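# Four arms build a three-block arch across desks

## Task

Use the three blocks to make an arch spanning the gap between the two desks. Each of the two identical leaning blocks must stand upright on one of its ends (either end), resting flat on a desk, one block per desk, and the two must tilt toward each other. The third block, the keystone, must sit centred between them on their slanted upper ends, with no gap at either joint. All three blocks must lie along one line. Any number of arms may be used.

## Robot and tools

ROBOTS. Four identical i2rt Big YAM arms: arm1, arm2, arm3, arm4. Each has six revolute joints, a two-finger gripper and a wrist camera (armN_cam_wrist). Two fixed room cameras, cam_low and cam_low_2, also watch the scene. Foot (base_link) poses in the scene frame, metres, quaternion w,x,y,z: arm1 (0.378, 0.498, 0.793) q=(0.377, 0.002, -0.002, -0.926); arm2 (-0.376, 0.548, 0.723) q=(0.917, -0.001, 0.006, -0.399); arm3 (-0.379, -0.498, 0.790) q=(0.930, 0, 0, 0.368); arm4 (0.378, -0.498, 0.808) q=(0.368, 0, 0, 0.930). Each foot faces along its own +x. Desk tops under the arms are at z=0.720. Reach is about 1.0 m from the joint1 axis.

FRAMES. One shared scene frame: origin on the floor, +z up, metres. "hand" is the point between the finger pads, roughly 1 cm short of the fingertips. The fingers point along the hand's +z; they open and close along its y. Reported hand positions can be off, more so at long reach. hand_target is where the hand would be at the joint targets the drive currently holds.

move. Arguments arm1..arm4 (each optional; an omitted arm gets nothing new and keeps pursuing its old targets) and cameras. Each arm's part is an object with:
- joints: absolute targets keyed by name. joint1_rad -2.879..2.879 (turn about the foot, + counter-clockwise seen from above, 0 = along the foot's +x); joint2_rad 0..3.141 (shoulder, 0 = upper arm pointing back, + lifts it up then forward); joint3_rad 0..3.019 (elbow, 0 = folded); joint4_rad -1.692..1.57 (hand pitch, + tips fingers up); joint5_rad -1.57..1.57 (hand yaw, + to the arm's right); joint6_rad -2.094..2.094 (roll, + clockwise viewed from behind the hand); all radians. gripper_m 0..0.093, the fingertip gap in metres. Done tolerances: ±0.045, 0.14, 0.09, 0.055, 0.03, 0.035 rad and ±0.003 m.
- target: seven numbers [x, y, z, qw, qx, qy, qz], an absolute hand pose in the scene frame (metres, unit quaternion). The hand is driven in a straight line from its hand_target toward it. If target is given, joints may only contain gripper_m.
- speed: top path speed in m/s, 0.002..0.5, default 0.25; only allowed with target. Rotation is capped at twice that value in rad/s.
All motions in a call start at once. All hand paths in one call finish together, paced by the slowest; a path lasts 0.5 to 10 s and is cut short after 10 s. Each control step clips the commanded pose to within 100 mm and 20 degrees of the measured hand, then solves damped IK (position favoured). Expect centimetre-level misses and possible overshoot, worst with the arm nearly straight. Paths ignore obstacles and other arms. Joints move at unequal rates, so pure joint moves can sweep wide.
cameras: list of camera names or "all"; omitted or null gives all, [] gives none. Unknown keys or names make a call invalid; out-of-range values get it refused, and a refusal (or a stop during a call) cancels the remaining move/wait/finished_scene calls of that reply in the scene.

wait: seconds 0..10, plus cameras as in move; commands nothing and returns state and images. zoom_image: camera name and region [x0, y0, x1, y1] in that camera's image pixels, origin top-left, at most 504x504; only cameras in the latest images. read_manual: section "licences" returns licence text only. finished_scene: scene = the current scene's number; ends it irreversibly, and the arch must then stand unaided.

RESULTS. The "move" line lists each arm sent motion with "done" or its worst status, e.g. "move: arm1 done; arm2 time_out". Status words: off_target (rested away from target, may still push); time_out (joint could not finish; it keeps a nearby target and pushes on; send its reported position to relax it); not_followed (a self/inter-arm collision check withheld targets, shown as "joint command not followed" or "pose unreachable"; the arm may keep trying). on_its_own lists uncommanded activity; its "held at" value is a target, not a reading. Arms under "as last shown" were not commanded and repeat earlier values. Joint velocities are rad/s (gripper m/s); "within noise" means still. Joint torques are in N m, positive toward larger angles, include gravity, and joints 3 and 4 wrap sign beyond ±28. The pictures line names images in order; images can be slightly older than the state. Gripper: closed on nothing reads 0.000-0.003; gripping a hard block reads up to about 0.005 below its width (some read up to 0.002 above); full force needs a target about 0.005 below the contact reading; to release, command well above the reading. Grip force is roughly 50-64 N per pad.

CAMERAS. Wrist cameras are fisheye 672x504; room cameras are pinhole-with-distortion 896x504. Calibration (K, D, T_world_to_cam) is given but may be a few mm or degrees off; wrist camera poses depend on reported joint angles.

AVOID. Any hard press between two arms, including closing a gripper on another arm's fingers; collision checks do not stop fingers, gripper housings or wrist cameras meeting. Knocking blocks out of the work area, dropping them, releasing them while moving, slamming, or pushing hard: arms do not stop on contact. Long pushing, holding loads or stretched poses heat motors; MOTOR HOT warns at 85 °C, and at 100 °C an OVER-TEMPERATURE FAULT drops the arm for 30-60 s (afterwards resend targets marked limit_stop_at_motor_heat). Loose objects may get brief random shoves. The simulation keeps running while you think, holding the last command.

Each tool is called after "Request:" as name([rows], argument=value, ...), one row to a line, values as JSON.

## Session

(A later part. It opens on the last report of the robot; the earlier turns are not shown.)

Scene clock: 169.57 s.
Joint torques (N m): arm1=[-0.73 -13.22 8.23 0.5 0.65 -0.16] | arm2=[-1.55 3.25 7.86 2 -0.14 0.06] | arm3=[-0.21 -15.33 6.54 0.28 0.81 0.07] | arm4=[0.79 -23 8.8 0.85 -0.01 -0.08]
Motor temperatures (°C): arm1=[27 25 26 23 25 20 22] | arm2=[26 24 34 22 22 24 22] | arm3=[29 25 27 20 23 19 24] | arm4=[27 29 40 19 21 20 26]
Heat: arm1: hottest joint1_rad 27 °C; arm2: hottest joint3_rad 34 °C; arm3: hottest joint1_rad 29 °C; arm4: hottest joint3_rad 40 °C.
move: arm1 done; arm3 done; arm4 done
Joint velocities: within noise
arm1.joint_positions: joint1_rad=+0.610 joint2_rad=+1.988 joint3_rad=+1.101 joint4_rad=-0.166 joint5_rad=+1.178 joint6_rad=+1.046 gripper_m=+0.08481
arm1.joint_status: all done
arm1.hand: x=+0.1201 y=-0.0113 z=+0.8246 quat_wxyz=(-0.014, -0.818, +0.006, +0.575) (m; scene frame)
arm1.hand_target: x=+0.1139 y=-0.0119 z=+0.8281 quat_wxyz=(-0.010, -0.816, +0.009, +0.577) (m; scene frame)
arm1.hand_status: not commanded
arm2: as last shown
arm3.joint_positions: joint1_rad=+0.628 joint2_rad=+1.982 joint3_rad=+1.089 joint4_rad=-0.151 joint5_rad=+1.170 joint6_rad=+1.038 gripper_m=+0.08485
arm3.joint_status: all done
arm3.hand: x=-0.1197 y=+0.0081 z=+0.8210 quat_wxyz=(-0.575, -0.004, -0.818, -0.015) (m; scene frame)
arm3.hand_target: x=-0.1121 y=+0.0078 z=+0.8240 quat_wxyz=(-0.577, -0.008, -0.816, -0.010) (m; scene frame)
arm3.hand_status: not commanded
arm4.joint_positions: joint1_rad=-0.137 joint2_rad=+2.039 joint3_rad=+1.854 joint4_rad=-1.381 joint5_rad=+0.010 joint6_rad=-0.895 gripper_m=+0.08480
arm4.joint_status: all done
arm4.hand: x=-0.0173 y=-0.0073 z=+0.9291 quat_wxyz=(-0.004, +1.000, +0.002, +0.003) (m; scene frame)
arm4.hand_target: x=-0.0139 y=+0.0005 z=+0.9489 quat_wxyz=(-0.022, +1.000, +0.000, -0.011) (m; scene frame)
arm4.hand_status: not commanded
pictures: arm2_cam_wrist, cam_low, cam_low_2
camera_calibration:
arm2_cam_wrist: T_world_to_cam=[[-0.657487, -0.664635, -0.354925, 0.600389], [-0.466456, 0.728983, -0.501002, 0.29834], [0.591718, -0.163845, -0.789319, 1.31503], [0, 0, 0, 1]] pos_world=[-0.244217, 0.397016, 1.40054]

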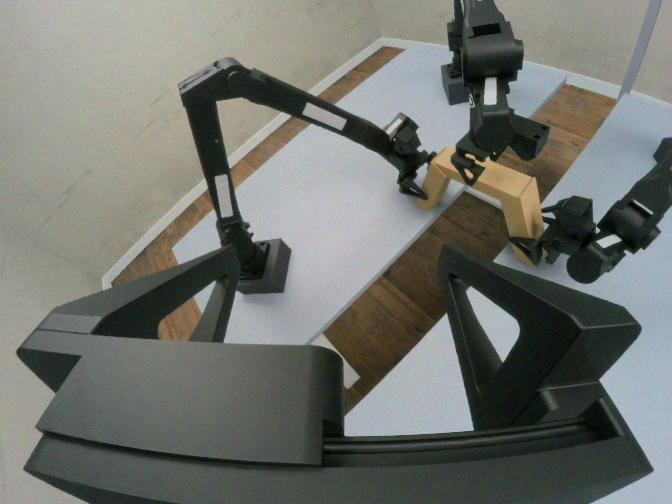

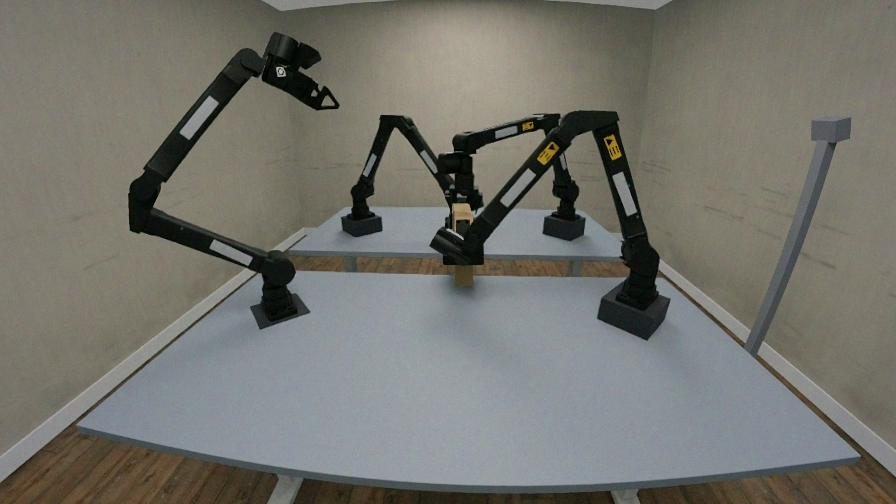

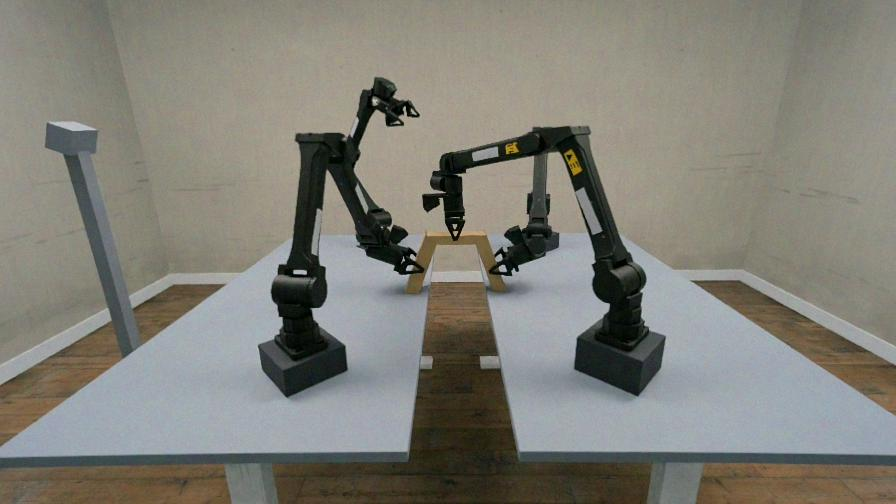

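Request:
move(arm1={"target":[0.255,-0.012,0.885,-0.00855,-0.81653,0.00604,0.57718],"speed":0.12}, arm3={"target":[-0.255,0.008,0.883,-0.57718,-0.00604,-0.81653,-0.00855],"speed":0.12}, cameras=["cam_low","cam_low_2","arm2_cam_wrist"])

Request:
zoom_image(camera="cam_low", region=[430, 190, 510, 300])

Request:
zoom_image(camera="arm2_cam_wrist", region=[395, 130, 565, 280])

Scene clock: 173.33 s.
Joint torques (N m): arm1=[0.67 -12.1 12.3 -0.75 0.47 0.07] | arm2=[-1.44 3.08 7.77 2 -0.14 0.07] | arm3=[1.67 -13.33 9.7 -0.84 0.53 0.28] | arm4=[0.91 -23.12 8.8 0.85 -0.01 -0.08]
Motor temperatures (°C): arm1=[27 26 26 23 25 20 22] | arm2=[26 24 34 22 22 24 22] | arm3=[29 25 27 20 23 19 23] | arm4=[27 30 39 19 21 20 26]
Heat: arm1: hottest joint1_rad 27 °C; arm2: hottest joint3_rad 34 °C; arm3: hottest joint1_rad 29 °C; arm4: hottest joint3_rad 39 °C.
move: arm1 off_target; arm3 off_target
Joint velocities: within noise
arm1.joint_positions: joint1_rad=+0.870 joint2_rad=+1.940 joint3_rad=+1.230 joint4_rad=-1.096 joint5_rad=+1.230 joint6_rad=+1.797 gripper_m=+0.08488
arm1.joint_status: not commanded
arm1.hand: x=+0.2507 y=+0.0066 z=+0.8761 quat_wxyz=(+0.009, -0.815, -0.005, +0.579) (m; scene frame)
arm1.hand_target: x=+0.2552 y=-0.0113 z=+0.8855 quat_wxyz=(-0.009, -0.817, +0.006, +0.577) (m; scene frame)
arm1.hand_status: off_target (0.021 m and 2.3 deg from the pose sent, 0.148 m and 0.7 deg at the start)
arm2, arm4: as last shown
arm3.joint_positions: joint1_rad=+0.887 joint2_rad=+1.922 joint3_rad=+1.222 joint4_rad=-1.085 joint5_rad=+1.227 joint6_rad=+1.788 gripper_m=+0.08493
arm3.joint_status: not commanded
arm3.hand: x=-0.2498 y=-0.0082 z=+0.8782 quat_wxyz=(-0.578, +0.001, -0.816, +0.005) (m; scene frame)
arm3.hand_target: x=-0.2551 y=+0.0077 z=+0.8831 quat_wxyz=(-0.577, -0.007, -0.817, -0.010) (m; scene frame)
arm3.hand_status: off_target (0.018 m and 1.7 deg from the pose sent, 0.149 m and 0.8 deg at the start)
arm4.joint_positions: joint1_rad=-0.137 joint2_rad=+2.039 joint3_rad=+1.854 joint4_rad=-1.381 joint5_rad=+0.010 joint6_rad=-0.895 gripper_m=+0.08487
pictures: arm2_cam_wrist, cam_low, cam_low_2
camera_calibration:
arm2_cam_wrist: T_world_to_cam=[[-0.657487, -0.664635, -0.354925, 0.600389], [-0.466456, 0.728983, -0.501002, 0.29834], [0.591718, -0.163845, -0.789319, 1.31503], [0, 0, 0, 1]] pos_world=[-0.244217, 0.397016, 1.40054]

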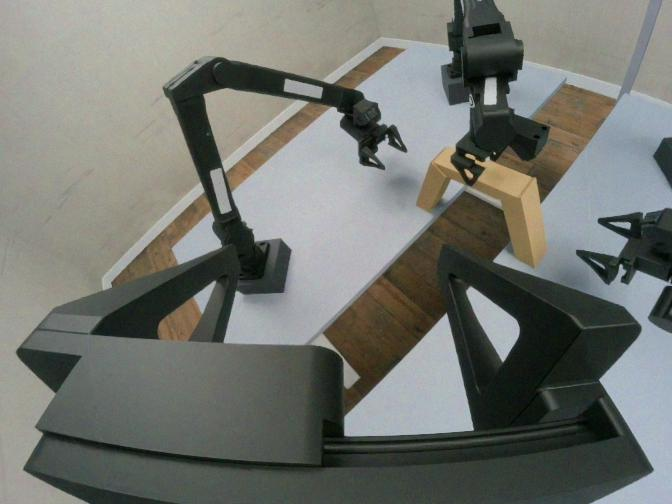

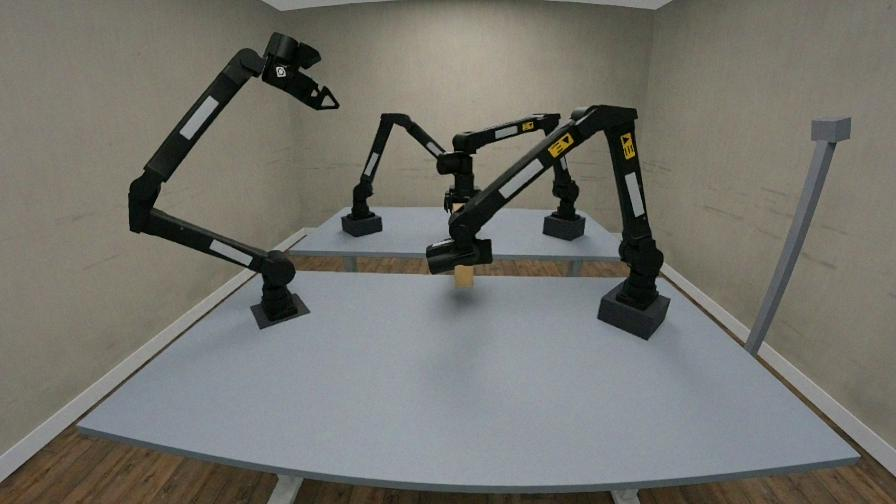

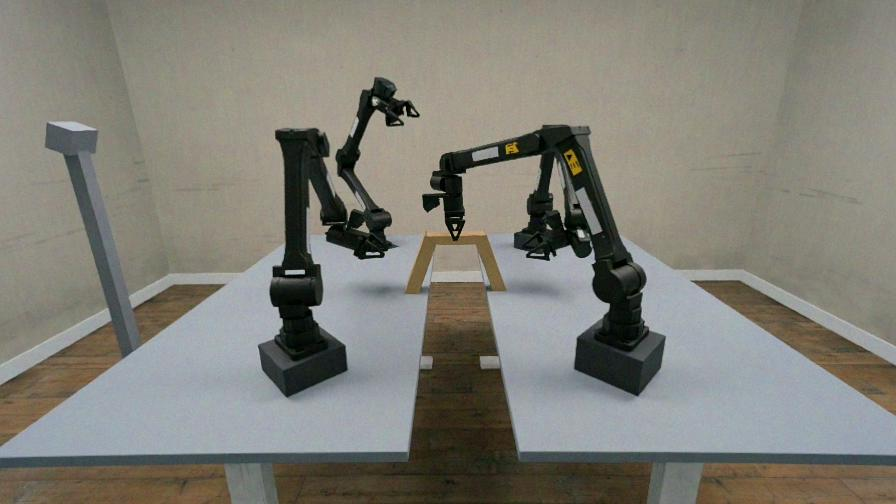

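Scaled by 4.582 from the camera's 896x504 image, which has a finer 1280x720 frame.

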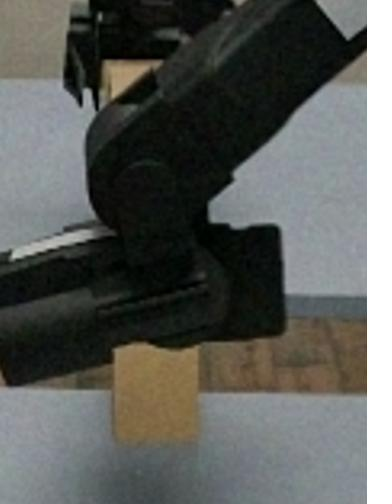

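Scaled by 2.965 from the camera's 672x504 image, which has a finer 960x720 frame.

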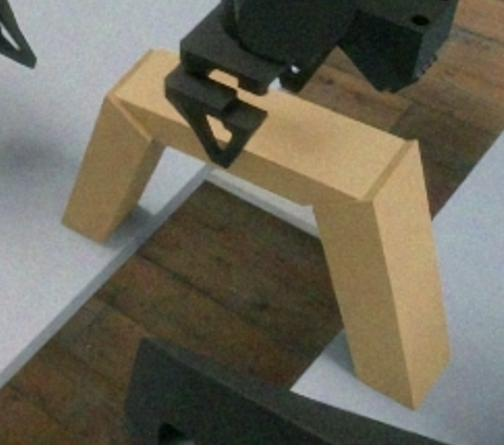

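Request:
move(arm4={"target":[-0.0139,0.0005,1.07,-0.022,1,0,-0.011],"speed":0.08}, cameras=["cam_low","cam_low_2","arm2_cam_wrist"])

Request:
zoom_image(camera="arm2_cam_wrist", region=[395, 130, 565, 280])

Request:
zoom_image(camera="cam_low_2", region=[400, 190, 520, 300])

Scene clock: 176.63 s.
Joint torques (N m): arm1=[0.62 -12.22 12.26 -0.73 0.47 0.04] | arm2=[-1.38 2.96 7.83 2 -0.13 0.09] | arm3=[1.67 -13.51 9.55 -0.88 0.53 0.3] | arm4=[0.85 -21.01 12.63 -0.2 -0.04 -0.08]
Motor temperatures (°C): arm1=[27 26 27 23 25 20 22] | arm2=[26 24 33 22 22 24 22] | arm3=[29 25 27 20 23 19 23] | arm4=[27 30 40 19 21 20 26]
Heat: arm1: hottest joint1_rad 27 °C; arm2: hottest joint3_rad 33 °C; arm3: hottest joint1_rad 29 °C; arm4: hottest joint3_rad 40 °C.
move: arm4 off_target
Joint velocities: within noise
arm1.joint_positions: joint1_rad=+0.870 joint2_rad=+1.940 joint3_rad=+1.230 joint4_rad=-1.096 joint5_rad=+1.230 joint6_rad=+1.798 gripper_m=+0.08488
arm1.joint_status: not commanded
arm1.hand: x=+0.2507 y=+0.0064 z=+0.8762 quat_wxyz=(+0.008, -0.816, -0.004, +0.579) (m; scene frame)
arm1.hand_target: x=+0.2552 y=-0.0114 z=+0.8855 quat_wxyz=(-0.009, -0.817, +0.006, +0.577) (m; scene frame)
arm1.hand_status: not commanded
arm2, arm3: as last shown
arm3.hand: x=-0.2498 y=-0.0081 z=+0.8783 quat_wxyz=(-0.578, +0.001, -0.816, +0.004) (m; scene frame)
arm3.hand_target: x=-0.2551 y=+0.0078 z=+0.8831 quat_wxyz=(-0.577, -0.007, -0.817, -0.010) (m; scene frame)
arm4.joint_positions: joint1_rad=-0.137 joint2_rad=+2.012 joint3_rad=+2.118 joint4_rad=-1.673 joint5_rad=+0.010 joint6_rad=-0.895 gripper_m=+0.08488
arm4.joint_status: not commanded
arm4.hand: x=-0.0149 y=-0.0103 z=+1.0463 quat_wxyz=(-0.005, +1.000, +0.002, +0.003) (m; scene frame)
arm4.hand_target: x=-0.0133 y=-0.0003 z=+1.0697 quat_wxyz=(-0.023, +1.000, +0.000, -0.011) (m; scene frame)
arm4.hand_status: off_target (0.026 m and 2.5 deg from the pose sent, 0.141 m and 2.6 deg at the start)
pictures: arm2_cam_wrist, cam_low, cam_low_2
camera_calibration:
arm2_cam_wrist: T_world_to_cam=[[-0.657487, -0.664635, -0.354925, 0.600389], [-0.466456, 0.728983, -0.501002, 0.29834], [0.591718, -0.163845, -0.789319, 1.31503], [0, 0, 0, 1]] pos_world=[-0.244217, 0.397016, 1.40054]

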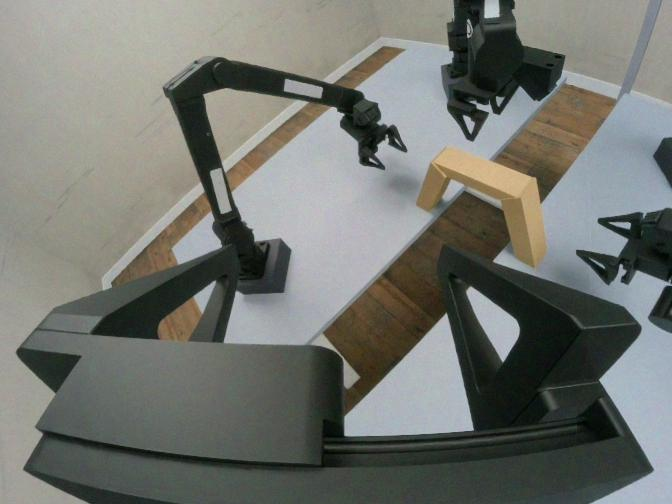

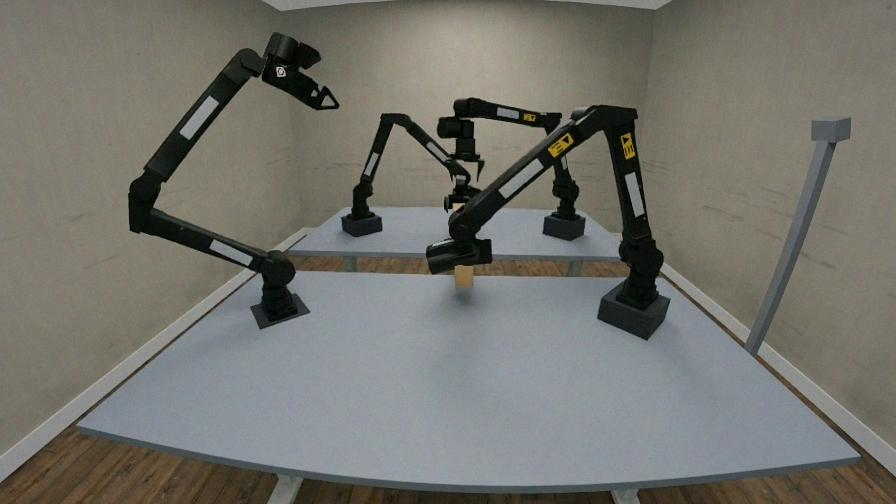

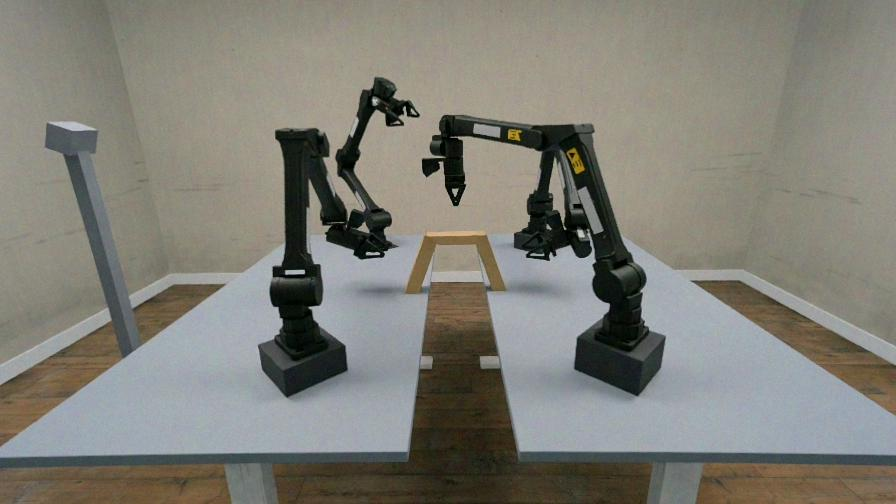

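Scaled by 2.965 from the camera's 672x504 image, which has a finer 960x720 frame.

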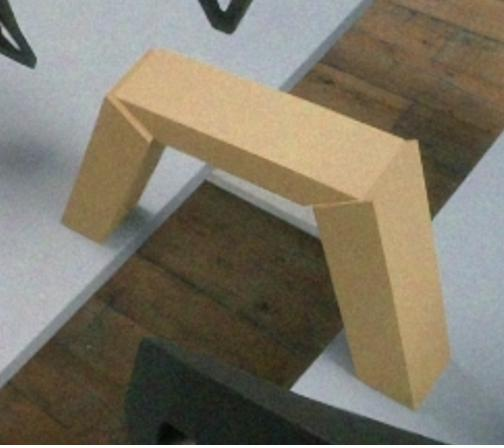

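Scaled by 4.200 from the camera's 896x504 image, which has a finer 1280x720 frame.

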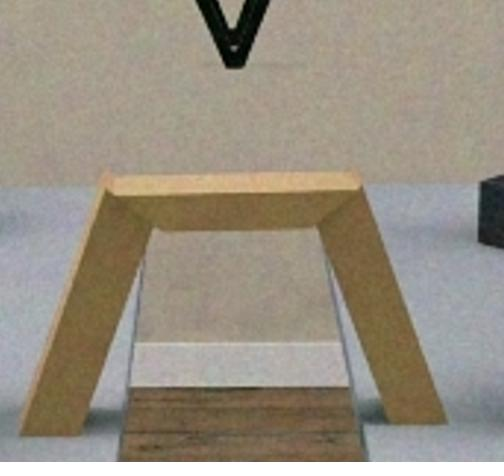

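Request:
zoom_image(camera="arm2_cam_wrist", region=[490, 165, 550, 215])

Request:
zoom_image(camera="arm2_cam_wrist", region=[420, 140, 480, 190])

Request:
zoom_image(camera="cam_low_2", region=[420, 220, 495, 250])

Scaled by 8.400 from the camera's 672x504 image, which has a finer 960x720 frame.

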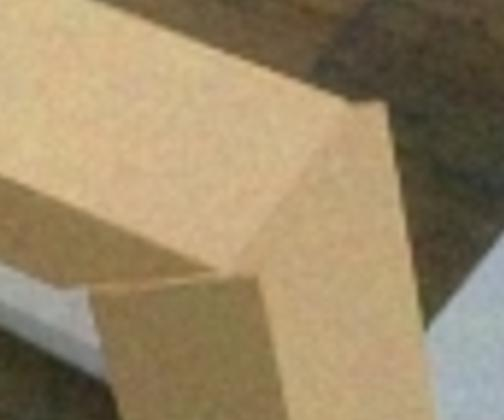

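Scaled by 8.400 from the camera's 672x504 image, which has a finer 960x720 frame.

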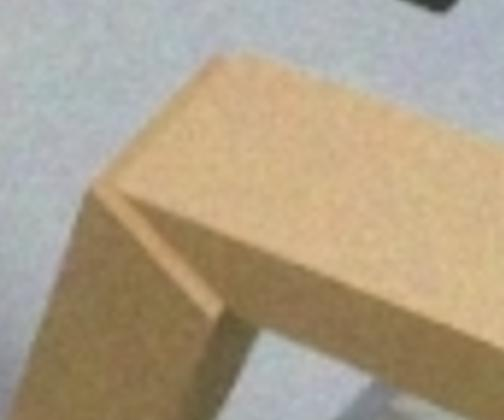

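Scaled by 6.720 from the camera's 896x504 image, which has a finer 1280x720 frame.

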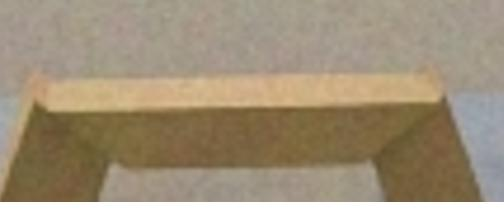

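Request:
finished_scene(scene=2)

The scene is finished: the task was done.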